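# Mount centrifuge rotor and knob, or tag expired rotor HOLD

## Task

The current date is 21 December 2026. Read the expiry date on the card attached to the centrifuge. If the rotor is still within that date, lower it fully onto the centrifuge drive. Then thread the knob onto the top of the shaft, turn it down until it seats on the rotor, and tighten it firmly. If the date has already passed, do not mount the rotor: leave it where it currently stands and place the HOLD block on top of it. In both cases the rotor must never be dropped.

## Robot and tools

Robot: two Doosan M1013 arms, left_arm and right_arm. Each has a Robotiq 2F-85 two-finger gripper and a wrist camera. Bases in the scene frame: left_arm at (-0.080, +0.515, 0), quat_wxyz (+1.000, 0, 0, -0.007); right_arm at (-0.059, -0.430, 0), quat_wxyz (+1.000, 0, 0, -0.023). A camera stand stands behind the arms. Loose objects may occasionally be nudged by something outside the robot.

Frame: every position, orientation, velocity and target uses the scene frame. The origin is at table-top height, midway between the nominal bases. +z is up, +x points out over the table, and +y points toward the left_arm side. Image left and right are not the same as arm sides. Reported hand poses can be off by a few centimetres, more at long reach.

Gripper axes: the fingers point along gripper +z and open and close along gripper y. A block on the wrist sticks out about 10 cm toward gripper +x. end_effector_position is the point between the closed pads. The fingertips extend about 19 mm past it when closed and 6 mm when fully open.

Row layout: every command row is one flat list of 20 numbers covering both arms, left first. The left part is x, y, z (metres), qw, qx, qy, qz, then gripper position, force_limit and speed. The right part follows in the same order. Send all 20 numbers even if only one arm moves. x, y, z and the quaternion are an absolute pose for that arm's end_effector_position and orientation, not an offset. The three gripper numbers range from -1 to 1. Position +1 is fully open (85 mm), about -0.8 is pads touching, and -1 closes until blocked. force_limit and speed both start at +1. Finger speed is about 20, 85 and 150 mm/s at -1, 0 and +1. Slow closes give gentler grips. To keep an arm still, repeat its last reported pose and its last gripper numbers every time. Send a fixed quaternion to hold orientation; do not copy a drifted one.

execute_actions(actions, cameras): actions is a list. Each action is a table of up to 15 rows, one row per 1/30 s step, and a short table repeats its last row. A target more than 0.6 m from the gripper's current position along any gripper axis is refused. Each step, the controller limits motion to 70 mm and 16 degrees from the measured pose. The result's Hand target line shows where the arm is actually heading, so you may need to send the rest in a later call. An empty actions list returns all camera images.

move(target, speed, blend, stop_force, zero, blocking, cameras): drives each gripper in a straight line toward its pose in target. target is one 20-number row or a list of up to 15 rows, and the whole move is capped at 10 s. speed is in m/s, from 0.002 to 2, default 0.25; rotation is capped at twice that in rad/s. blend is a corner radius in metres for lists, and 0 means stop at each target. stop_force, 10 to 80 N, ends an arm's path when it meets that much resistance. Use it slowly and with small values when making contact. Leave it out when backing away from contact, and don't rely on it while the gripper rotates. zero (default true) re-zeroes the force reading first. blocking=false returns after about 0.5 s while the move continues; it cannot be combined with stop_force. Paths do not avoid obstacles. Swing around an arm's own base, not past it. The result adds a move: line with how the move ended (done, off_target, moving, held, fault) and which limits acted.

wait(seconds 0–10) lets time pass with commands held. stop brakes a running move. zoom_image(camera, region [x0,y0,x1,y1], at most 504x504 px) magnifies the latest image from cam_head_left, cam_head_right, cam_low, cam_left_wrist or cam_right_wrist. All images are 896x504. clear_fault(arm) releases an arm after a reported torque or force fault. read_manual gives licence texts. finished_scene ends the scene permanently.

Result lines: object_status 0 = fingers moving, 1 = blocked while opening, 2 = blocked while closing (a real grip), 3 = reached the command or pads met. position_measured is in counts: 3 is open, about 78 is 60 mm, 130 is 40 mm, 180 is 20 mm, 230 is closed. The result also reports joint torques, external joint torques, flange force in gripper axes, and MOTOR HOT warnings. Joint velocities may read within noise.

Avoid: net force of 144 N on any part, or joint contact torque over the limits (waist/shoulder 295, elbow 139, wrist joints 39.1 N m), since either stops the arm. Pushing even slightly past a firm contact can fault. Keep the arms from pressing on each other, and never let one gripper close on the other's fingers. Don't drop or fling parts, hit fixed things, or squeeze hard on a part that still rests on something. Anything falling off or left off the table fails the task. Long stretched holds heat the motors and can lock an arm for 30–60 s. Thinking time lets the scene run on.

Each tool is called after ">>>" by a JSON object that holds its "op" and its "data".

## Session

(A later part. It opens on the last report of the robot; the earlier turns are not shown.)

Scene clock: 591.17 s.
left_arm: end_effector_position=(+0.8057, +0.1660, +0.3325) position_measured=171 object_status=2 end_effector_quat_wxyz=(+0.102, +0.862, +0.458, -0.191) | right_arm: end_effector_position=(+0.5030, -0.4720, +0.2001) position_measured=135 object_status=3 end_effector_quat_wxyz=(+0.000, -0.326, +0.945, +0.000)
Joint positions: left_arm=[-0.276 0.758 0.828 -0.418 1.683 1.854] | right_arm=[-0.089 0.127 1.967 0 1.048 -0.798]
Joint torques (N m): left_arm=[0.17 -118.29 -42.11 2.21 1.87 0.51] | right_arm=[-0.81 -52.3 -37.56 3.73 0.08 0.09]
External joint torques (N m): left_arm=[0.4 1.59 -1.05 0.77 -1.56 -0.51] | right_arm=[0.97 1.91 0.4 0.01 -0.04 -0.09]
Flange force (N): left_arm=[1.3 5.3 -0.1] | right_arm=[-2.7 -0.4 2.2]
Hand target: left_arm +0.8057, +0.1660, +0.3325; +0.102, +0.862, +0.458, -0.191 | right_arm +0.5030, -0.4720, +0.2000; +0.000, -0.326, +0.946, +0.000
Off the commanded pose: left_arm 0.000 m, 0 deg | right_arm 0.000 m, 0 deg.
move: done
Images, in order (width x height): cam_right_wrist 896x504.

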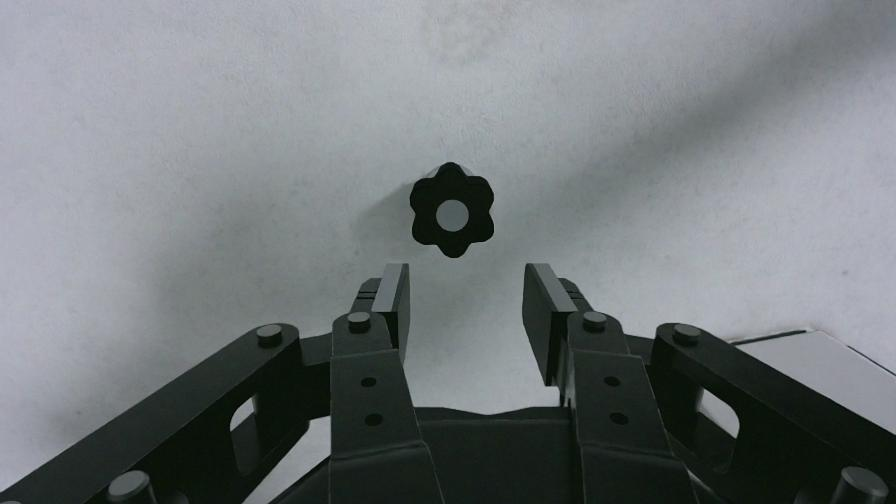

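>>> {"op": "move", "data": {"target": [0.8057,0.1660,0.3325,0.1016,0.8620,0.4584,-0.1910,-1,0,-1,0.5085,-0.473,0.13,0,0.3256,-0.9455,0,1,0,0], "speed": 0.15, "cameras": ["cam_right_wrist","cam_low"]}}

>>> {"op": "zoom_image", "data": {"camera": "cam_low", "region": [590, 190, 640, 240]}}

Scene clock: 604.07 s.
left_arm: end_effector_position=(+0.8057, +0.1660, +0.3325) position_measured=171 object_status=2 end_effector_quat_wxyz=(+0.102, +0.862, +0.458, -0.191) | right_arm: end_effector_position=(+0.5085, -0.4730, +0.1300) position_measured=3 object_status=0 end_effector_quat_wxyz=(+0.000, -0.326, +0.946, +0.000)
Joint positions: left_arm=[-0.276 0.758 0.828 -0.418 1.683 1.854] | right_arm=[-0.089 0.204 2.024 0 0.914 -0.799]
Joint torques (N m): left_arm=[0.12 -117.96 -42.02 2.23 1.84 0.49] | right_arm=[-0.63 -56.04 -34.39 3.37 0.09 0.08]
External joint torques (N m): left_arm=[0.26 0.88 -1.22 0.76 -1.52 -0.5] | right_arm=[0.79 1.02 0.65 0.04 -0.04 -0.08]
Flange force (N): left_arm=[0.8 4.6 -0.3] | right_arm=[-1.1 0.7 1.7]
Hand target: left_arm +0.8057, +0.1660, +0.3325; +0.102, +0.862, +0.458, -0.191 | right_arm +0.5085, -0.4730, +0.1300; +0.000, -0.326, +0.946, +0.000
Off the commanded pose: left_arm 0.000 m, 0 deg | right_arm 0.000 m, 0 deg.
move: done
Images, in order (width x height): cam_low 896x504, cam_right_wrist 896x504.

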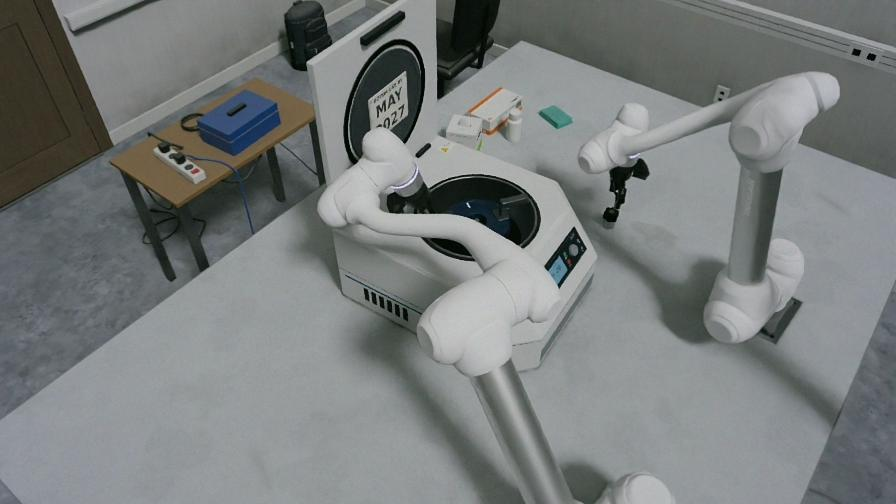

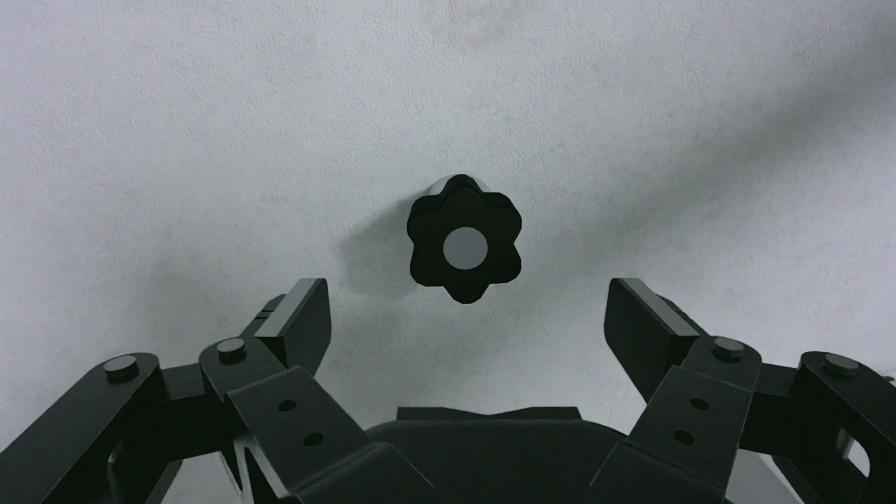

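Scaled by 10.080.

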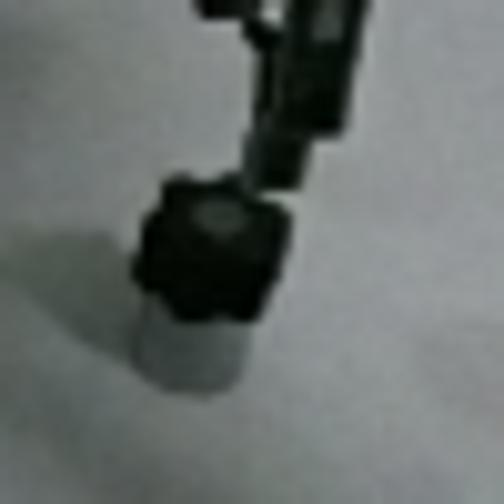

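>>> {"op": "move", "data": {"target": [[0.8057,0.1660,0.3325,0.1016,0.8620,0.4584,-0.1910,-1,0,-1,0.5078,-0.4735,0.052,0,0.3256,-0.9455,0,1,0,0],[0.8057,0.1660,0.3325,0.1016,0.8620,0.4584,-0.1910,-1,0,-1,0.5078,-0.4735,0.052,0,0.3256,-0.9455,0,-1,0.2,-1]], "speed": 0.08, "cameras": ["cam_right_wrist","cam_low"]}}

>>> {"op": "zoom_image", "data": {"camera": "cam_low", "region": [580, 170, 660, 250]}}

Scene clock: 616.10 s.
left_arm: end_effector_position=(+0.8057, +0.1660, +0.3325) position_measured=171 object_status=2 end_effector_quat_wxyz=(+0.102, +0.862, +0.458, -0.191) | right_arm: end_effector_position=(+0.5078, -0.4735, +0.0520) position_measured=109 object_status=0 end_effector_quat_wxyz=(+0.000, -0.326, +0.946, +0.000)
Joint positions: left_arm=[-0.276 0.758 0.828 -0.418 1.683 1.854] | right_arm=[-0.09 0.298 2.083 0 0.761 -0.8]
Joint torques (N m): left_arm=[0.13 -118.08 -42.02 2.22 1.87 0.47] | right_arm=[-0.79 -38.92 -19.8 3.17 -2.41 0.34]
External joint torques (N m): left_arm=[0.52 1.68 -0.95 0.76 -1.55 -0.48] | right_arm=[0.99 -21.56 -9.51 -0.22 2.47 -0.34]
Flange force (N): left_arm=[1.4 5.1 0.0] | right_arm=[5.2 6.3 -39.6]
Hand target: left_arm +0.8057, +0.1660, +0.3325; +0.102, +0.862, +0.458, -0.191 | right_arm +0.5078, -0.4735, +0.0520; +0.000, -0.326, +0.946, +0.000
Off the commanded pose: left_arm 0.000 m, 0 deg | right_arm 0.000 m, 0 deg.
move: done
Images, in order (width x height): cam_low 896x504, cam_right_wrist 896x504.

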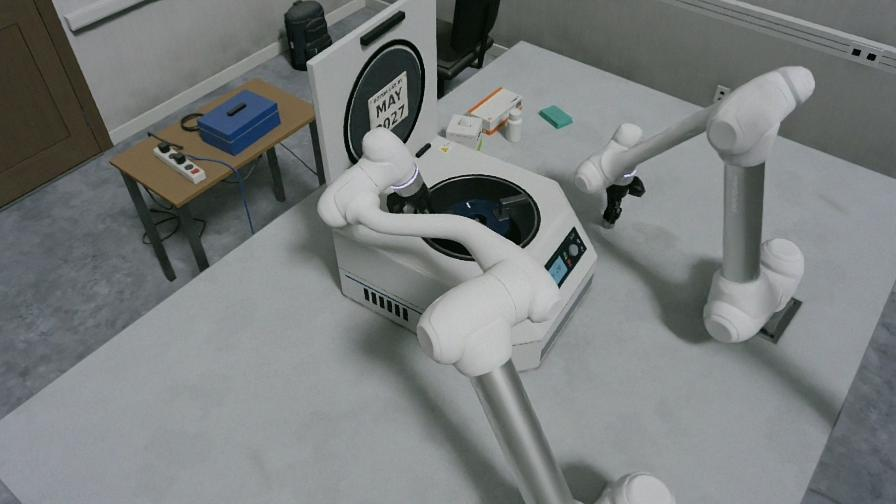

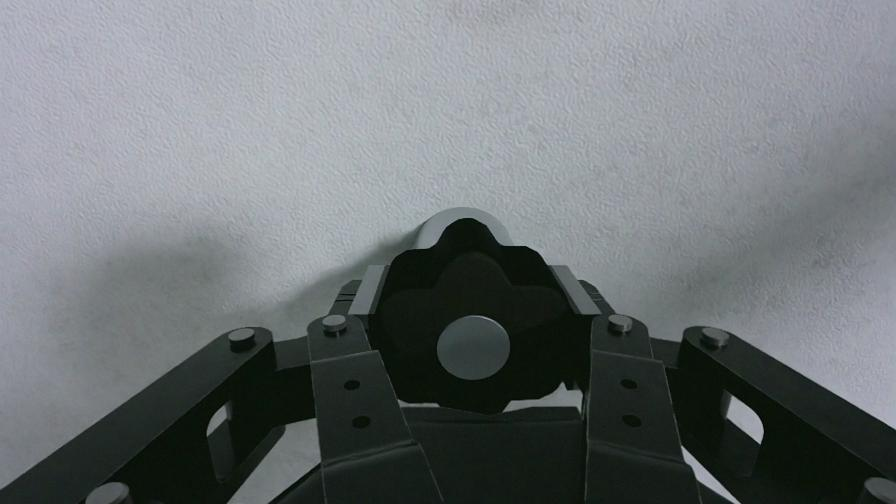

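Scaled by 6.300.

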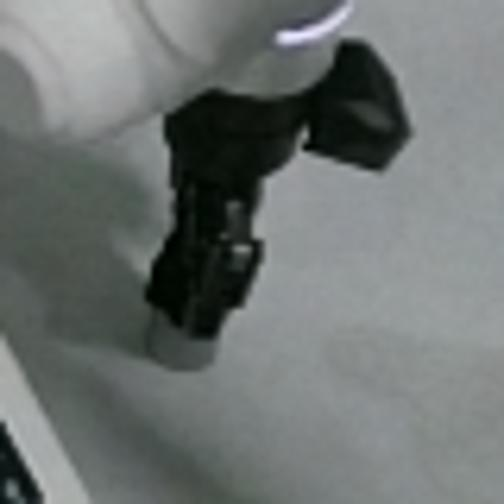

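>>> {"op": "move", "data": {"target": [[0.8057,0.1660,0.3325,0.1016,0.8620,0.4584,-0.1910,-1,0,-1,0.5078,-0.4735,0.12,0,0.3256,-0.9455,0,-1,0.2,-1],[0.8057,0.1660,0.3325,0.1016,0.8620,0.4584,-0.1910,-1,0,-1,0.55,-0.35,0.40,0,-0.9336,0.3584,0,-1,0.2,-1],[0.8057,0.1660,0.3325,0.1016,0.8620,0.4584,-0.1910,-1,0,-1,0.64,-0.15,0.45,0,-0.8746,-0.4848,0,-1,0.2,-1],[0.8057,0.1660,0.3325,0.1016,0.8620,0.4584,-0.1910,-1,0,-1,0.7345,0.0558,0.43,0,-0.01745,-0.99985,0,-1,0.2,-1]], "speed": [0.1,0.45,0.45,0.4], "blend": [0.02,0.03,0.03,0], "cameras": ["all"]}}

Scene clock: 638.93 s.
left_arm: end_effector_position=(+0.8057, +0.1660, +0.3325) position_measured=171 object_status=2 end_effector_quat_wxyz=(+0.102, +0.862, +0.458, -0.191) | right_arm: end_effector_position=(+0.7345, +0.0558, +0.4300) position_measured=109 object_status=2 end_effector_quat_wxyz=(+0.000, +0.017, +1.000, +0.000)
Joint positions: left_arm=[-0.276 0.758 0.828 -0.418 1.683 1.854] | right_arm=[0.559 0.651 0.789 0 1.701 -5.736]
Joint torques (N m): left_arm=[-0.21 -118.23 -42.08 2.23 1.88 0.52] | right_arm=[0.21 -110.25 -45.54 4.36 0.13 0.09]
External joint torques (N m): left_arm=[0.11 2.07 -0.9 0.72 -1.56 -0.52] | right_arm=[-0.03 4.76 3.34 -0.03 -0.08 -0.09]
Flange force (N): left_arm=[1.3 5.9 0.2] | right_arm=[1.6 -1.2 6.4]
Hand target: left_arm +0.8057, +0.1660, +0.3325; +0.102, +0.862, +0.458, -0.191 | right_arm +0.7345, +0.0558, +0.4300; +0.000, +0.017, +1.000, +0.000
Off the commanded pose: left_arm 0.000 m, 0 deg | right_arm 0.000 m, 0 deg.
move: done

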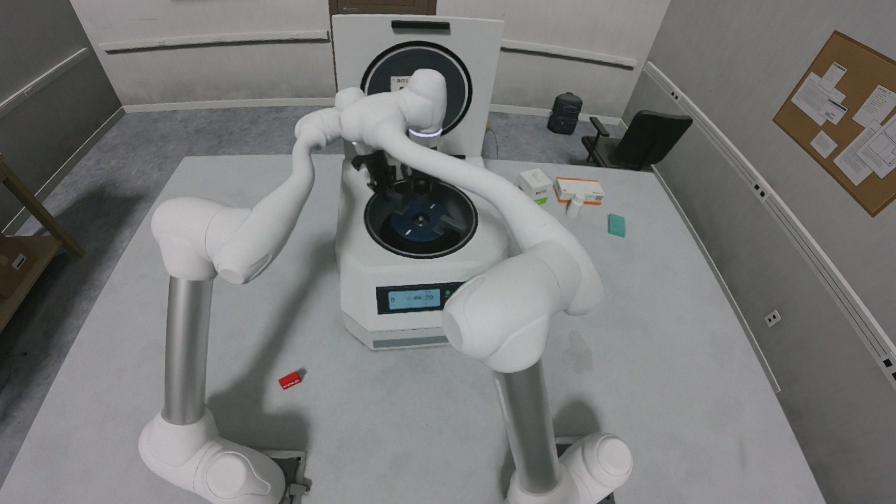

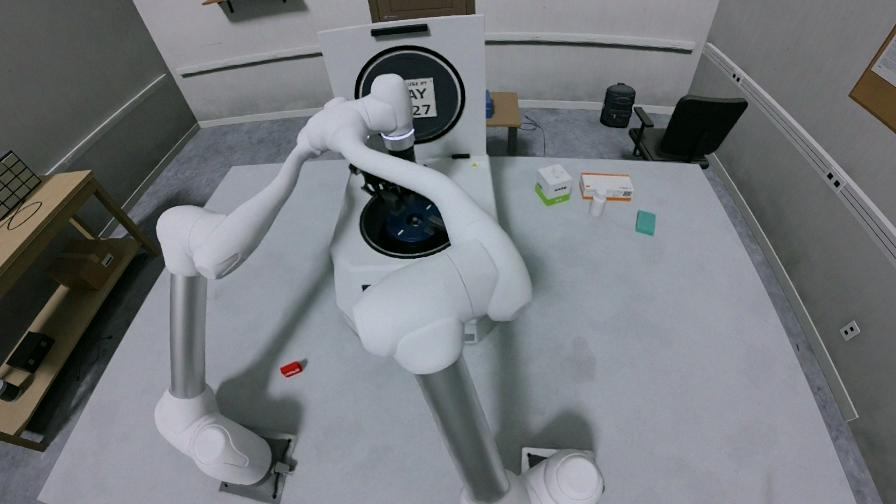

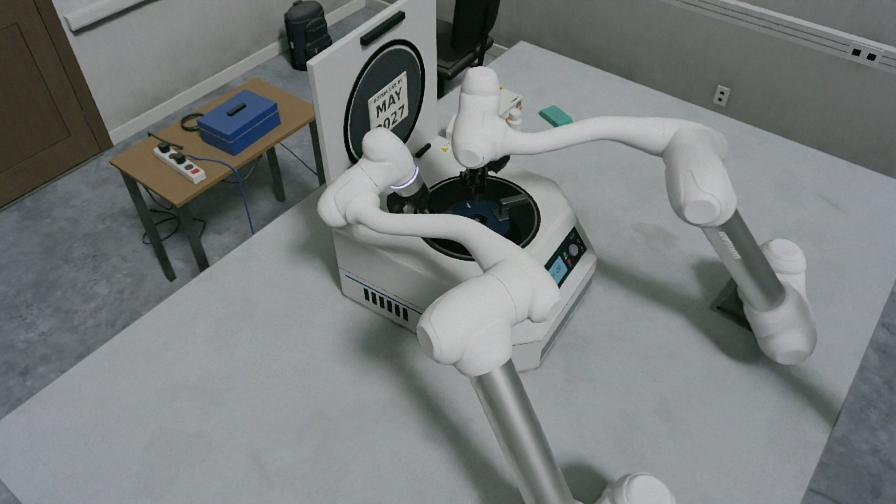

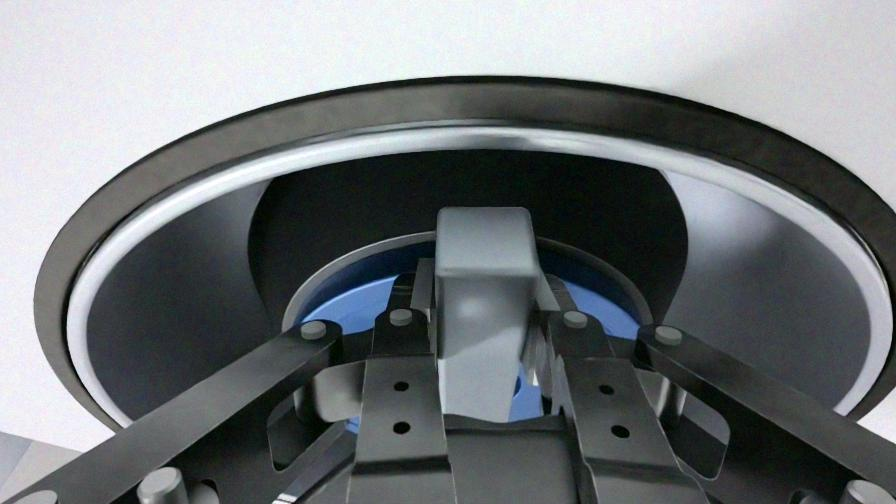

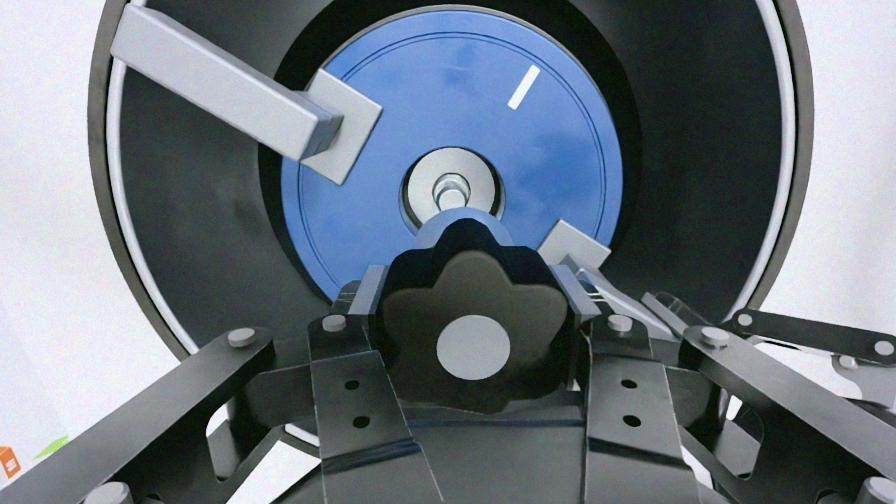

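>>> {"op": "zoom_image", "data": {"camera": "cam_right_wrist", "region": [390, 140, 520, 260]}}

Scaled by 3.877.

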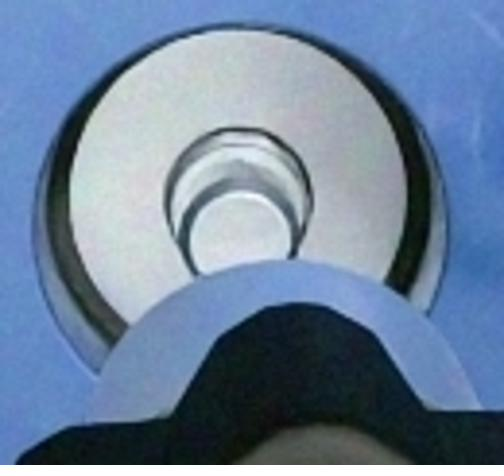

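>>> {"op": "move", "data": {"target": [0.8057,0.1660,0.3325,0.1016,0.8620,0.4584,-0.1910,-1,0,-1,0.7345,0.0535,0.43,0,0.7193,0.6947,0,-1,0.2,-1], "speed": 0.5, "cameras": ["cam_right_wrist"]}}

>>> {"op": "zoom_image", "data": {"camera": "cam_right_wrist", "region": [390, 140, 520, 260]}}

>>> {"op": "move", "data": {"target": [0.8057,0.1660,0.3325,0.1016,0.8620,0.4584,-0.1910,-1,0,-1,0.7345,0.0535,0.43,0,0.99985,-0.01745,0,-1,0.2,-1], "speed": 0.5, "cameras": ["cam_right_wrist"]}}

>>> {"op": "zoom_image", "data": {"camera": "cam_right_wrist", "region": [390, 140, 520, 260]}}

Scene clock: 654.37 s.
left_arm: end_effector_position=(+0.8057, +0.1660, +0.3325) position_measured=171 object_status=2 end_effector_quat_wxyz=(+0.102, +0.862, +0.458, -0.191) | right_arm: end_effector_position=(+0.7346, +0.0534, +0.4300) position_measured=109 object_status=2 end_effector_quat_wxyz=(+0.000, +0.719, +0.695, +0.000)
Joint positions: left_arm=[-0.276 0.758 0.828 -0.418 1.683 1.854] | right_arm=[0.556 0.649 0.794 0 1.699 -4.167]
Joint torques (N m): left_arm=[0.35 -117.93 -42.22 2.24 1.85 0.49] | right_arm=[-0.69 -110.58 -45.75 4.42 -0.05 0.26]
External joint torques (N m): left_arm=[0.42 0.87 -0.97 0.75 -1.52 -0.49] | right_arm=[0.9 5.01 3.44 -0.05 0.01 -0.26]
Flange force (N): left_arm=[0.8 3.6 0.2] | right_arm=[-0.3 -1.8 6.4]
Hand target: left_arm +0.8057, +0.1660, +0.3325; +0.102, +0.862, +0.458, -0.191 | right_arm +0.7345, +0.0535, +0.4300; +0.000, +0.719, +0.695, +0.000
Off the commanded pose: left_arm 0.000 m, 0 deg | right_arm 0.000 m, 0 deg.
move: done
Images, in order (width x height): cam_right_wrist 896x504.

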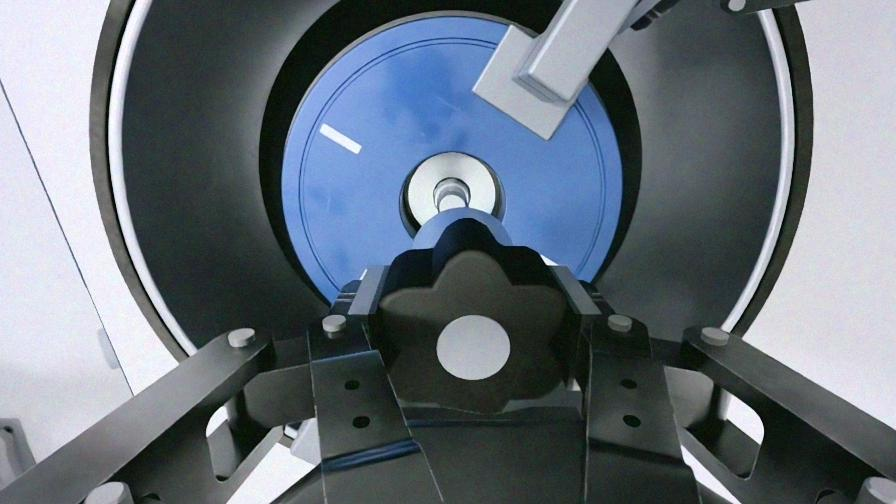

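Scaled by 3.877.

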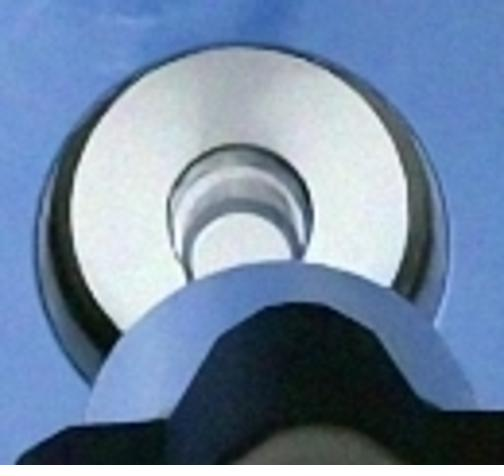

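Scene clock: 656.47 s.
left_arm: end_effector_position=(+0.8057, +0.1660, +0.3325) position_measured=171 object_status=2 end_effector_quat_wxyz=(+0.102, +0.862, +0.458, -0.191) | right_arm: end_effector_position=(+0.7345, +0.0534, +0.4300) position_measured=109 object_status=2 end_effector_quat_wxyz=(+0.000, +1.000, -0.017, +0.000)
Joint positions: left_arm=[-0.276 0.758 0.828 -0.418 1.683 1.854] | right_arm=[0.557 0.648 0.794 0 1.699 -2.596]
Joint torques (N m): left_arm=[0.13 -118.07 -41.94 2.2 1.87 0.52] | right_arm=[-0.43 -109.6 -45.53 4.26 0.05 0.08]
External joint torques (N m): left_arm=[-0.38 1.41 -1.18 0.75 -1.55 -0.52] | right_arm=[0.68 3.16 2.79 0.04 -0.13 -0.08]
Flange force (N): left_arm=[0.5 5.7 0.0] | right_arm=[-3.3 1.4 5.7]
Hand target: left_arm +0.8057, +0.1660, +0.3325; +0.102, +0.862, +0.458, -0.191 | right_arm +0.7345, +0.0535, +0.4300; +0.000, +1.000, -0.017, +0.000
Off the commanded pose: left_arm 0.000 m, 0 deg | right_arm 0.000 m, 0 deg.
move: done
Images, in order (width x height): cam_right_wrist 896x504.

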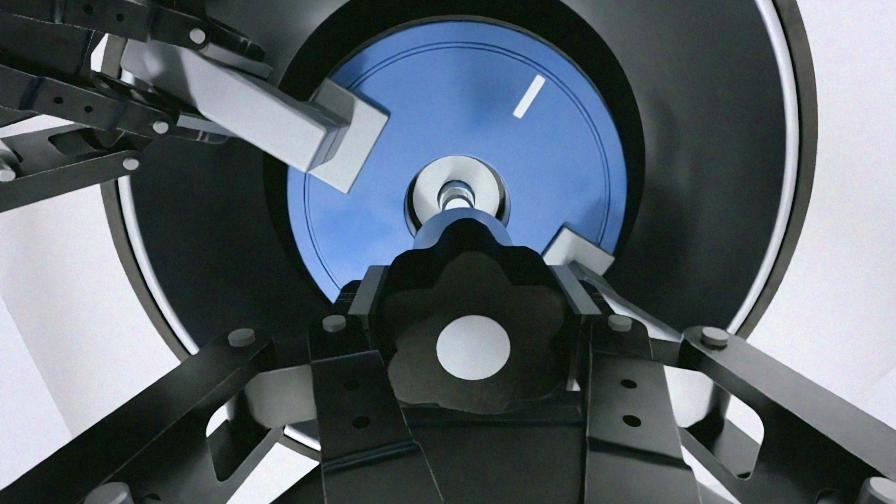

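Scaled by 3.877.

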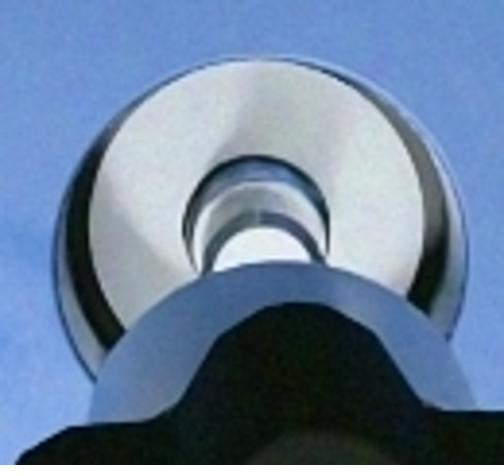

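>>> {"op": "move", "data": {"target": [[0.8057,0.1660,0.3325,0.1016,0.8620,0.4584,-0.1910,-1,0,-1,0.7325,0.0530,0.40,0,0.7193,0.6947,0,-1,0.2,-1],[0.8057,0.1660,0.3325,0.1016,0.8620,0.4584,-0.1910,-1,0,-1,0.7327,0.0529,0.362,0,-0.01745,-0.99985,0,-1,0.2,-1]], "speed": 0.5, "blend": [0.01,0], "cameras": ["cam_right_wrist"]}}

>>> {"op": "zoom_image", "data": {"camera": "cam_right_wrist", "region": [390, 140, 520, 260]}}

>>> {"op": "move", "data": {"target": [0.8057,0.1660,0.3325,0.1016,0.8620,0.4584,-0.1910,-1,0,-1,0.7327,0.0529,0.335,0,-0.01745,-0.99985,0,-1,0.2,-1], "speed": 0.008, "stop_force": 15, "cameras": ["cam_right_wrist"]}}

Scene clock: 668.40 s.
left_arm: end_effector_position=(+0.8057, +0.1660, +0.3325) position_measured=171 object_status=2 end_effector_quat_wxyz=(+0.102, +0.862, +0.458, -0.191) | right_arm: end_effector_position=(+0.7327, +0.0529, +0.3620) position_measured=109 object_status=2 end_effector_quat_wxyz=(+0.000, +0.017, +1.000, +0.000)
Joint positions: left_arm=[-0.276 0.758 0.828 -0.418 1.683 1.854] | right_arm=[0.557 0.636 0.937 0 1.569 -5.737]
Joint torques (N m): left_arm=[-0.13 -118.18 -42.15 2.24 1.88 0.52] | right_arm=[-0.23 -109.02 -45.88 4.4 0.1 0.11]
External joint torques (N m): left_arm=[0.7 1.92 -0.84 0.73 -1.57 -0.52] | right_arm=[0.49 3.64 3.03 0 -0.04 -0.11]
Flange force (N): left_arm=[1.7 5.1 0.1] | right_arm=[2.6 -1.2 5.5]
Hand target: left_arm +0.8057, +0.1660, +0.3325; +0.102, +0.862, +0.458, -0.191 | right_arm +0.7327, +0.0529, +0.3620; +0.000, +0.017, +1.000, +0.000
Off the commanded pose: left_arm 0.000 m, 0 deg | right_arm 0.000 m, 0 deg.
move: done
Images, in order (width x height): cam_right_wrist 896x504.

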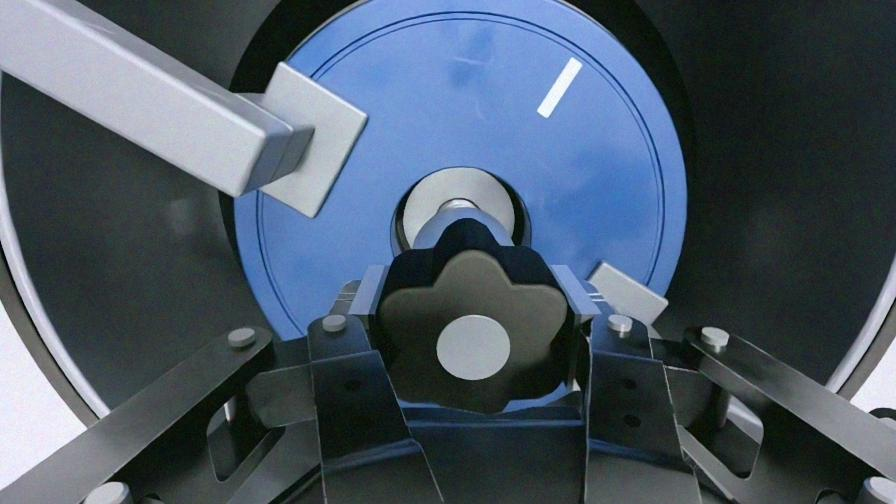

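Scaled by 3.877.

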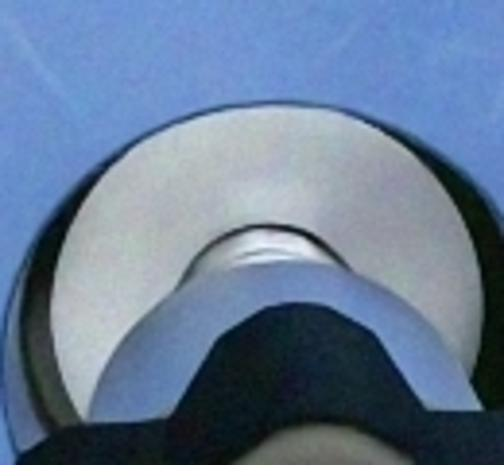

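Scene clock: 672.40 s.
left_arm: end_effector_position=(+0.8057, +0.1660, +0.3325) position_measured=171 object_status=2 end_effector_quat_wxyz=(+0.102, +0.862, +0.458, -0.191) | right_arm: end_effector_position=(+0.7327, +0.0529, +0.3350) position_measured=109 object_status=2 end_effector_quat_wxyz=(+0.000, +0.017, +1.000, +0.000)
Joint positions: left_arm=[-0.276 0.758 0.828 -0.418 1.683 1.854] | right_arm=[0.557 0.637 0.983 0 1.521 -5.737]
Joint torques (N m): left_arm=[0.22 -118.32 -42.18 2.25 1.85 0.48] | right_arm=[-0.16 -109.93 -45.53 4.37 0.13 0.17]
External joint torques (N m): left_arm=[-0.23 2.15 -0.72 0.69 -1.53 -0.48] | right_arm=[0.47 4.04 2.57 0.06 -0.07 -0.17]
Flange force (N): left_arm=[1.0 5.5 0.7] | right_arm=[0.6 0.0 4.7]
Hand target: left_arm +0.8057, +0.1660, +0.3325; +0.102, +0.862, +0.458, -0.191 | right_arm +0.7327, +0.0529, +0.3350; +0.000, +0.017, +1.000, +0.000
Off the commanded pose: left_arm 0.000 m, 0 deg | right_arm 0.000 m, 0 deg.
move: done
Images, in order (width x height): cam_right_wrist 896x504.

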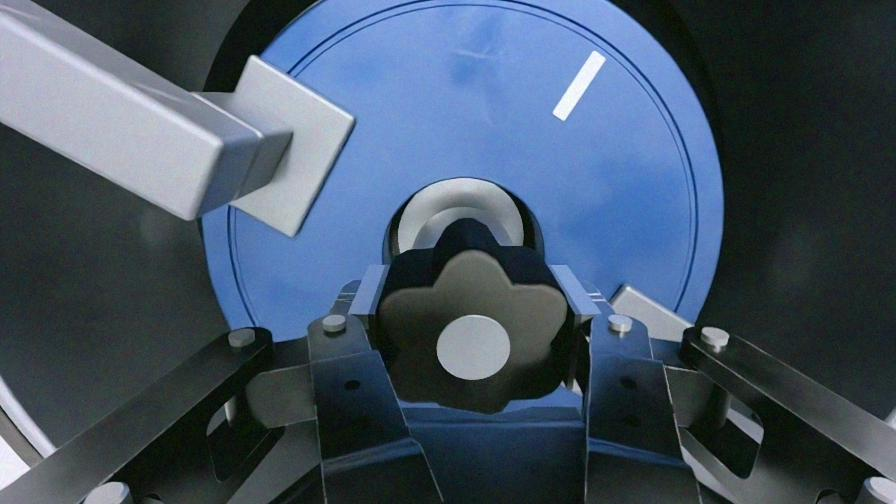

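>>> {"op": "move", "data": {"target": [0.8057,0.1660,0.3325,0.1016,0.8620,0.4584,-0.1910,-1,0,-1,0.7327,0.0529,0.318,0,-0.01745,-0.99985,0,-1,0.2,-1], "speed": 0.008, "stop_force": 15, "cameras": ["cam_right_wrist","cam_low"]}}

Scene clock: 675.47 s.
left_arm: end_effector_position=(+0.8057, +0.1660, +0.3325) position_measured=171 object_status=2 end_effector_quat_wxyz=(+0.102, +0.862, +0.458, -0.191) | right_arm: end_effector_position=(+0.7327, +0.0529, +0.3280) position_measured=109 object_status=2 end_effector_quat_wxyz=(+0.000, +0.017, +1.000, +0.000)
Joint positions: left_arm=[-0.276 0.758 0.828 -0.418 1.683 1.854] | right_arm=[0.557 0.638 0.995 0 1.509 -5.737]
Joint torques (N m): left_arm=[-1.96 -120.8 -43.44 1.31 2.18 0.48] | right_arm=[0.48 -84.02 -36.71 4.81 -4.73 0.22]
External joint torques (N m): left_arm=[1.98 3.88 0.17 1.64 -1.86 -0.48] | right_arm=[-0.23 -21.26 -5.96 -0.41 4.79 -0.22]
Flange force (N): left_arm=[3.8 4.6 1.8] | right_arm=[12.9 -9.1 -20.2]
Hand target: left_arm +0.8057, +0.1660, +0.3325; +0.102, +0.862, +0.458, -0.191 | right_arm +0.7327, +0.0529, +0.3280; +0.000, +0.017, +1.000, +0.000
Off the commanded pose: left_arm 0.000 m, 0 deg | right_arm 0.010 m, 0 deg.
move: contact (right_arm)
Images, in order (width x height): cam_low 896x504, cam_right_wrist 896x504.

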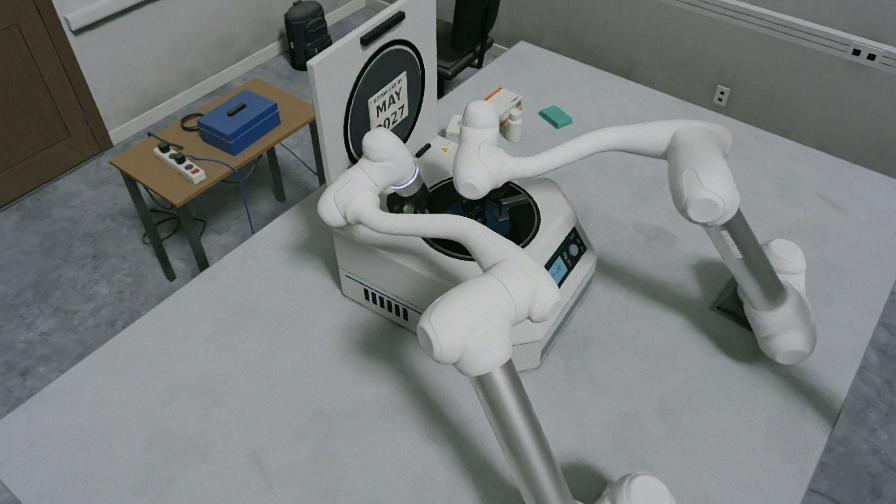

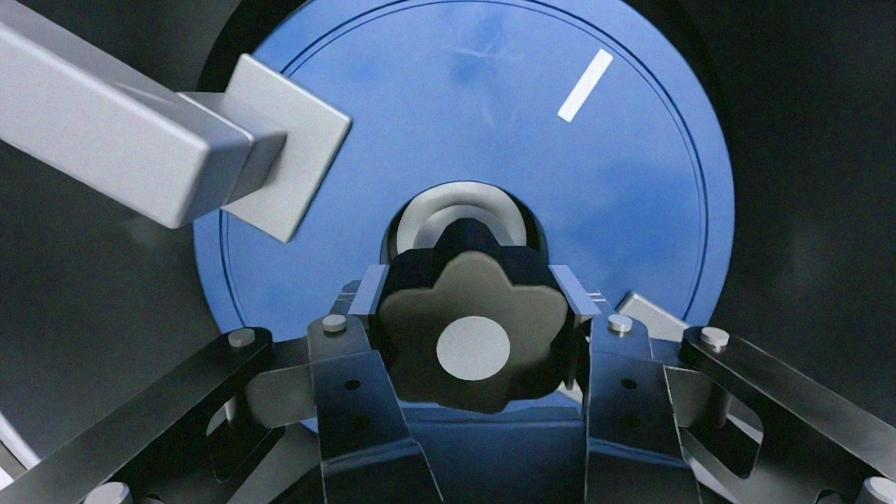

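>>> {"op": "move", "data": {"target": [0.8057,0.1660,0.3325,0.1016,0.8620,0.4584,-0.1910,-1,0,-1,0.7321,0.0524,0.328,0,-0.01745,-0.99985,0,-1,0.2,-1], "speed": 0.01}}

Scene clock: 678.47 s.
left_arm: end_effector_position=(+0.8057, +0.1660, +0.3325) position_measured=171 object_status=2 end_effector_quat_wxyz=(+0.102, +0.862, +0.458, -0.191) | right_arm: end_effector_position=(+0.7321, +0.0524, +0.3279) position_measured=109 object_status=2 end_effector_quat_wxyz=(+0.000, +0.017, +1.000, +0.000)
Joint positions: left_arm=[-0.276 0.758 0.828 -0.418 1.683 1.854] | right_arm=[0.557 0.636 0.997 0 1.508 -5.738]
Joint torques (N m): left_arm=[0.65 -117.45 -41.72 2.43 1.93 0.51] | right_arm=[-3.77 -108.87 -46.95 3.05 -0.15 0.08]
External joint torques (N m): left_arm=[0.09 0.95 -1.26 0.55 -1.61 -0.51] | right_arm=[3.95 4.01 4.3 1.34 0.2 -0.08]
Flange force (N): left_arm=[0.6 4.8 -0.1] | right_arm=[7.0 0.4 7.0]
Hand target: left_arm +0.8057, +0.1660, +0.3325; +0.102, +0.862, +0.458, -0.191 | right_arm +0.7321, +0.0524, +0.3280; +0.000, +0.017, +1.000, +0.000
Off the commanded pose: left_arm 0.000 m, 0 deg | right_arm 0.000 m, 0 deg.
move: done

>>> {"op": "move", "data": {"target": [0.8057,0.1660,0.3325,0.1016,0.8620,0.4584,-0.1910,-1,0,-1,0.7319,0.0524,0.308,0,-0.01745,-0.99985,0,-1,0.2,-1], "speed": 0.006, "stop_force": 15}}

Scene clock: 682.17 s.
left_arm: end_effector_position=(+0.8057, +0.1660, +0.3325) position_measured=171 object_status=2 end_effector_quat_wxyz=(+0.102, +0.862, +0.458, -0.191) | right_arm: end_effector_position=(+0.7321, +0.0524, +0.3195) position_measured=109 object_status=2 end_effector_quat_wxyz=(+0.000, +0.017, +1.000, +0.000)
Joint positions: left_arm=[-0.276 0.758 0.828 -0.418 1.683 1.854] | right_arm=[0.557 0.637 1.011 0 1.494 -5.738]
Joint torques (N m): left_arm=[1.24 -118.3 -42.23 2.48 2.02 0.51] | right_arm=[-10.03 -89.79 -33.35 1 0.57 0.19]
External joint torques (N m): left_arm=[-0.72 3.32 -0.27 0.45 -1.72 -0.51] | right_arm=[10.29 -15.11 -9.14 3.37 -0.51 -0.19]
Flange force (N): left_arm=[1.1 6.2 1.8] | right_arm=[6.1 9.1 -15.5]
Hand target: left_arm +0.8057, +0.1660, +0.3325; +0.102, +0.862, +0.458, -0.191 | right_arm +0.7321, +0.0524, +0.3195; +0.000, +0.017, +1.000, +0.000
Off the commanded pose: left_arm 0.000 m, 0 deg | right_arm 0.011 m, 0 deg.
move: contact (right_arm)

>>> {"op": "move", "data": {"target": [0.8057,0.1660,0.3325,0.1016,0.8620,0.4584,-0.1910,-1,0,-1,0.7320,0.0526,0.3197,0,0.5150,0.8572,0,-1,0.2,-1], "speed": 0.3}}

>>> {"op": "move", "data": {"target": [0.8057,0.1660,0.3325,0.1016,0.8620,0.4584,-0.1910,-1,0,-1,0.7320,0.0526,0.3197,0,0.8746,0.4848,0,-1,0.2,-1], "speed": 0.3}}

Scene clock: 689.20 s.
left_arm: end_effector_position=(+0.8057, +0.1660, +0.3325) position_measured=171 object_status=2 end_effector_quat_wxyz=(+0.102, +0.862, +0.458, -0.191) | right_arm: end_effector_position=(+0.7320, +0.0526, +0.3197) position_measured=109 object_status=2 end_effector_quat_wxyz=(+0.000, +0.515, +0.857, +0.000)
Joint positions: left_arm=[-0.276 0.758 0.828 -0.418 1.683 1.854] | right_arm=[0.557 0.637 1.01 0 1.494 -4.69]
Joint torques (N m): left_arm=[1.13 -115.95 -40.62 2.78 1.97 0.54] | right_arm=[-8.36 -123.91 -53.48 1.7 0.47 0.23]
External joint torques (N m): left_arm=[-0.27 -0.81 -2.55 0.22 -1.65 -0.54] | right_arm=[8.64 18.69 10.72 2.74 -0.48 -0.23]
Flange force (N): left_arm=[-0.4 6.0 -2.2] | right_arm=[9.1 0.8 20.2]
Hand target: left_arm +0.8057, +0.1660, +0.3325; +0.102, +0.862, +0.458, -0.191 | right_arm +0.7320, +0.0526, +0.3197; +0.000, +0.515, +0.857, +0.000
Off the commanded pose: left_arm 0.000 m, 0 deg | right_arm 0.000 m, 0 deg.
move: done

Scene clock: 691.37 s.
left_arm: end_effector_position=(+0.8057, +0.1660, +0.3325) position_measured=171 object_status=2 end_effector_quat_wxyz=(+0.102, +0.862, +0.458, -0.191) | right_arm: end_effector_position=(+0.7320, +0.0525, +0.3197) position_measured=109 object_status=2 end_effector_quat_wxyz=(+0.000, +0.875, +0.485, +0.000)
Joint positions: left_arm=[-0.276 0.758 0.828 -0.418 1.683 1.854] | right_arm=[0.557 0.637 1.01 0 1.494 -3.643]
Joint torques (N m): left_arm=[3.02 -114.5 -39.78 3.4 2.06 0.5] | right_arm=[-12.61 -151.17 -65.04 0.61 4.24 0.38]
External joint torques (N m): left_arm=[-3.22 -2.18 -3.35 -0.44 -1.74 -0.5] | right_arm=[12.86 45.78 22.18 3.79 -4.32 -0.38]
Flange force (N): left_arm=[-3.6 6.9 -2.1] | right_arm=[16.8 -6.7 48.4]
Hand target: left_arm +0.8057, +0.1660, +0.3325; +0.102, +0.862, +0.458, -0.191 | right_arm +0.7320, +0.0526, +0.3197; +0.000, +0.875, +0.485, +0.000
Off the commanded pose: left_arm 0.000 m, 0 deg | right_arm 0.000 m, 0 deg.
move: done

>>> {"op": "move", "data": {"target": [0.8057,0.1660,0.3325,0.1016,0.8620,0.4584,-0.1910,-1,0,-1,0.7318,0.0527,0.3187,0,0.8746,0.4848,0,-1,0.2,-1], "speed": 0.01}}

Scene clock: 694.30 s.
left_arm: end_effector_position=(+0.8057, +0.1660, +0.3325) position_measured=171 object_status=2 end_effector_quat_wxyz=(+0.102, +0.862, +0.458, -0.191) | right_arm: end_effector_position=(+0.7318, +0.0527, +0.3189) position_measured=109 object_status=2 end_effector_quat_wxyz=(+0.000, +0.875, +0.485, +0.000)
Joint positions: left_arm=[-0.276 0.758 0.828 -0.418 1.683 1.854] | right_arm=[0.557 0.637 1.012 0 1.492 -3.643]
Joint torques (N m): left_arm=[0.71 -118.73 -42.55 2.3 1.96 0.49] | right_arm=[-2.18 -109.88 -42.58 3.58 2.35 0.21]
External joint torques (N m): left_arm=[-0.05 2.43 -0.45 0.69 -1.65 -0.49] | right_arm=[2.52 3.38 -0.71 0.86 -2.43 -0.21]
Flange force (N): left_arm=[1.2 4.9 1.3] | right_arm=[6.2 0.3 3.5]
Hand target: left_arm +0.8057, +0.1660, +0.3325; +0.102, +0.862, +0.458, -0.191 | right_arm +0.7318, +0.0527, +0.3187; +0.000, +0.875, +0.485, +0.000
Off the commanded pose: left_arm 0.000 m, 0 deg | right_arm 0.000 m, 0 deg.
move: done

>>> {"op": "move", "data": {"target": [[0.8057,0.1660,0.3325,0.1016,0.8620,0.4584,-0.1910,-1,0,-1,0.7319,0.0526,0.3178,0,0.8572,-0.5150,0,-1,0.2,-1],[0.8057,0.1660,0.3325,0.1016,0.8620,0.4584,-0.1910,-1,0,-1,0.7320,0.0526,0.3168,0,0.01745,0.99985,0,-1,0.2,-1]], "speed": 0.5, "blend": [0.001,0]}}

Scene clock: 702.23 s.
left_arm: end_effector_position=(+0.8057, +0.1660, +0.3325) position_measured=171 object_status=2 end_effector_quat_wxyz=(+0.102, +0.862, +0.458, -0.191) | right_arm: end_effector_position=(+0.7321, +0.0526, +0.3168) position_measured=109 object_status=2 end_effector_quat_wxyz=(+0.000, +0.017, +1.000, +0.000)
Joint positions: left_arm=[-0.276 0.758 0.828 -0.418 1.683 1.854] | right_arm=[0.557 0.638 1.015 0 1.489 0.546]
Joint torques (N m): left_arm=[-0.74 -120.06 -42.58 1.87 2.24 0.55] | right_arm=[-6.31 -104.86 -43.41 2.25 -0.19 0.17]
External joint torques (N m): left_arm=[0.09 3.97 -0.37 1.04 -1.93 -0.55] | right_arm=[6.51 0.07 0.91 2.12 0.25 -0.17]
Flange force (N): left_arm=[2.3 7.4 1.5] | right_arm=[5.6 4.5 1.0]
Hand target: left_arm +0.8057, +0.1660, +0.3325; +0.102, +0.862, +0.458, -0.191 | right_arm +0.7320, +0.0526, +0.3168; +0.000, +0.017, +1.000, +0.000
Off the commanded pose: left_arm 0.000 m, 0 deg | right_arm 0.000 m, 0 deg.
move: done

>>> {"op": "move", "data": {"target": [[0.8057,0.1660,0.3325,0.1016,0.8620,0.4584,-0.1910,-1,0,-1,0.7320,0.0525,0.3158,0,0.8746,0.4848,0,-1,0.2,-1],[0.8057,0.1660,0.3325,0.1016,0.8620,0.4584,-0.1910,-1,0,-1,0.7319,0.0525,0.3148,0,0.8572,-0.5150,0,-1,0.2,-1]], "speed": 0.5, "blend": [0.001,0], "cameras": ["cam_right_wrist"]}}

Scene clock: 709.97 s.
left_arm: end_effector_position=(+0.8057, +0.1660, +0.3325) position_measured=171 object_status=2 end_effector_quat_wxyz=(+0.102, +0.862, +0.458, -0.191) | right_arm: end_effector_position=(+0.7319, +0.0525, +0.3148) position_measured=109 object_status=2 end_effector_quat_wxyz=(+0.000, +0.857, -0.515, +0.000)
Joint positions: left_arm=[-0.276 0.758 0.828 -0.418 1.683 1.854] | right_arm=[0.557 0.638 1.018 0 1.486 4.735]
Joint torques (N m): left_arm=[-0.42 -119.25 -42.69 1.96 2.07 0.43] | right_arm=[2.24 -107.62 -42.31 5.05 1.89 0.22]
External joint torques (N m): left_arm=[1 2.94 -0.28 1.01 -1.75 -0.43] | right_arm=[-2.05 2.87 -0.28 -0.79 -1.91 -0.22]
Flange force (N): left_arm=[2.5 4.8 1.3] | right_arm=[2.2 -4.0 3.2]
Hand target: left_arm +0.8057, +0.1660, +0.3325; +0.102, +0.862, +0.458, -0.191 | right_arm +0.7319, +0.0525, +0.3148; +0.000, +0.857, -0.515, +0.000
Off the commanded pose: left_arm 0.000 m, 0 deg | right_arm 0.000 m, 0 deg.
move: done
Images, in order (width x height): cam_right_wrist 896x504.

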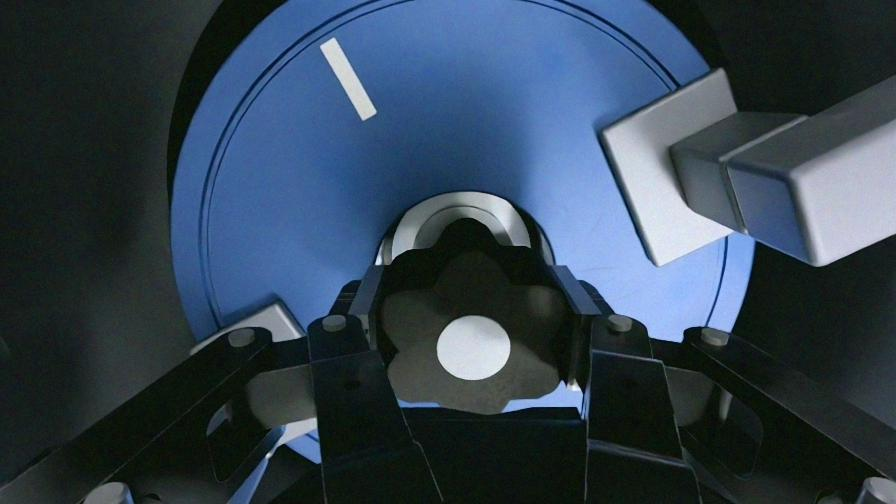

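>>> {"op": "move", "data": {"target": [[0.8057,0.1660,0.3325,0.1016,0.8620,0.4584,-0.1910,-1,0,-1,0.7319,0.0525,0.3142,0,-0.4067,0.9135,0,-1,0.2,-1],[0.8057,0.1660,0.3325,0.1016,0.8620,0.4584,-0.1910,-1,0,-1,0.7319,0.0525,0.3142,0,-0.4067,0.9135,0,0.55,0.2,-0.5]], "speed": 0.4, "cameras": ["cam_right_wrist"]}}

Scene clock: 717.57 s.
left_arm: end_effector_position=(+0.8057, +0.1660, +0.3325) position_measured=171 object_status=2 end_effector_quat_wxyz=(+0.102, +0.862, +0.458, -0.191) | right_arm: end_effector_position=(+0.7319, +0.0525, +0.3142) position_measured=59 object_status=0 end_effector_quat_wxyz=(+0.000, -0.407, +0.914, +0.000)
Joint positions: left_arm=[-0.276 0.758 0.828 -0.418 1.683 1.854] | right_arm=[0.557 0.638 1.019 0 1.485 5.956]
Joint torques (N m): left_arm=[-1.12 -119.62 -42.65 1.73 2.04 0.48] | right_arm=[-0.38 -105.71 -43.25 4.24 0.08 0.08]
External joint torques (N m): left_arm=[1.53 3.69 -0.2 1.22 -1.74 -0.48] | right_arm=[0.71 -0.67 0.18 0.12 -0.02 -0.08]
Flange force (N): left_arm=[3.4 5.9 1.0] | right_arm=[1.6 1.2 0.2]
Hand target: left_arm +0.8057, +0.1660, +0.3325; +0.102, +0.862, +0.458, -0.191 | right_arm +0.7319, +0.0525, +0.3142; +0.000, -0.407, +0.914, +0.000
Off the commanded pose: left_arm 0.000 m, 0 deg | right_arm 0.000 m, 0 deg.
move: done
Images, in order (width x height): cam_right_wrist 896x504.

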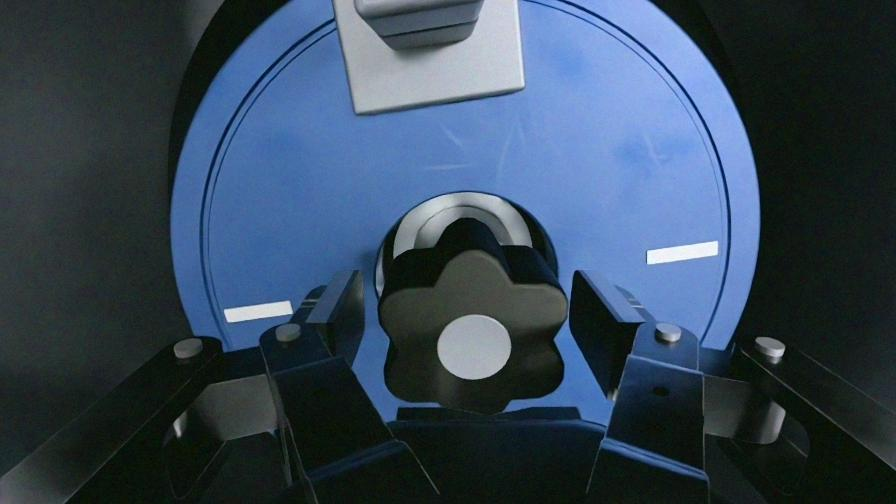

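>>> {"op": "move", "data": {"target": [[0.8057,0.1660,0.3325,0.1016,0.8620,0.4584,-0.1910,-1,0,-1,0.7319,0.0525,0.3142,0,0.9781,-0.2079,0,0.55,0.2,-0.5],[0.8057,0.1660,0.3325,0.1016,0.8620,0.4584,-0.1910,-1,0,-1,0.7319,0.0525,0.3142,0,0.7431,0.6691,0,0.55,0.2,-0.5],[0.8057,0.1660,0.3325,0.1016,0.8620,0.4584,-0.1910,-1,0,-1,0.7319,0.0525,0.3142,0,-0.1045,0.9945,0,0.55,0.2,-0.5],[0.8057,0.1660,0.3325,0.1016,0.8620,0.4584,-0.1910,-1,0,-1,0.7319,0.0525,0.3142,0,-0.8660,0.5,0,0.55,0.2,-0.5],[0.8057,0.1660,0.3325,0.1016,0.8620,0.4584,-0.1910,-1,0,-1,0.7319,0.0525,0.3142,0,-0.9135,-0.4067,0,0.55,0.2,-0.5]], "speed": 0.9, "blend": [0.001,0.001,0.001,0.001,0]}}

>>> {"op": "move", "data": {"target": [0.8057,0.1660,0.3325,0.1016,0.8620,0.4584,-0.1910,-1,0,-1,0.7319,0.0525,0.3142,0,-0.9135,-0.4067,0,-1,1,-1], "speed": 0.5, "cameras": ["cam_right_wrist"]}}

Scene clock: 728.73 s.
left_arm: end_effector_position=(+0.8057, +0.1660, +0.3325) position_measured=171 object_status=2 end_effector_quat_wxyz=(+0.102, +0.862, +0.458, -0.191) | right_arm: end_effector_position=(+0.7319, +0.0525, +0.3142) position_measured=59 object_status=3 end_effector_quat_wxyz=(+0.000, +0.914, +0.407, +0.000)
Joint positions: left_arm=[-0.276 0.758 0.828 -0.418 1.683 1.854] | right_arm=[0.557 0.638 1.019 0 1.485 -3.468]
Joint torques (N m): left_arm=[-1.44 -119.76 -42.62 1.72 2.07 0.49] | right_arm=[-0.92 -105.77 -43.44 4.35 -0.1 0.14]
External joint torques (N m): left_arm=[1.22 3.72 -0.34 1.22 -1.76 -0.49] | right_arm=[1.2 -0.09 0.47 0.04 0.02 -0.14]
Flange force (N): left_arm=[3.2 6.5 0.9] | right_arm=[-1.2 -1.5 0.7]
Hand target: left_arm +0.8057, +0.1660, +0.3325; +0.102, +0.862, +0.458, -0.191 | right_arm +0.7319, +0.0525, +0.3142; +0.000, +0.914, +0.407, +0.000
Off the commanded pose: left_arm 0.000 m, 0 deg | right_arm 0.000 m, 0 deg.
move: done; limits=paced

Scene clock: 730.20 s.
left_arm: end_effector_position=(+0.8057, +0.1660, +0.3325) position_measured=171 object_status=2 end_effector_quat_wxyz=(+0.102, +0.862, +0.458, -0.191) | right_arm: end_effector_position=(+0.7319, +0.0525, +0.3142) position_measured=109 object_status=0 end_effector_quat_wxyz=(+0.000, +0.914, +0.407, +0.000)
Joint positions: left_arm=[-0.276 0.758 0.828 -0.418 1.683 1.854] | right_arm=[0.557 0.638 1.019 0 1.485 -3.468]
Joint torques (N m): left_arm=[-1.03 -120.66 -43.21 1.63 2.22 0.47] | right_arm=[-0.82 -86.35 -32.15 4.33 -0.55 0.23]
External joint torques (N m): left_arm=[1.02 4.07 0.14 1.32 -1.9 -0.47] | right_arm=[1.16 -20.26 -11.13 0.11 0.47 -0.23]
Flange force (N): left_arm=[3.0 5.4 2.1] | right_arm=[-2.3 -1.7 -21.1]
Hand target: left_arm +0.8057, +0.1660, +0.3325; +0.102, +0.862, +0.458, -0.191 | right_arm +0.7319, +0.0525, +0.3142; +0.000, +0.914, +0.407, +0.000
Off the commanded pose: left_arm 0.000 m, 0 deg | right_arm 0.000 m, 0 deg.
move: done
Images, in order (width x height): cam_right_wrist 896x504.

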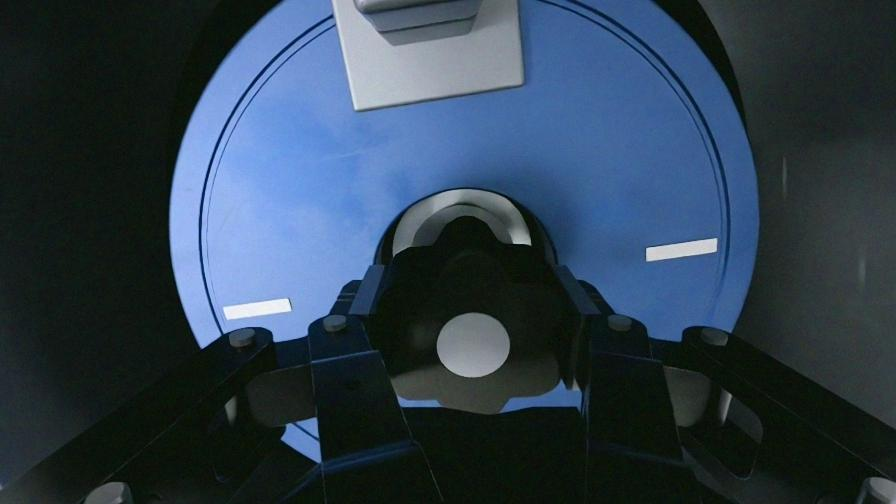

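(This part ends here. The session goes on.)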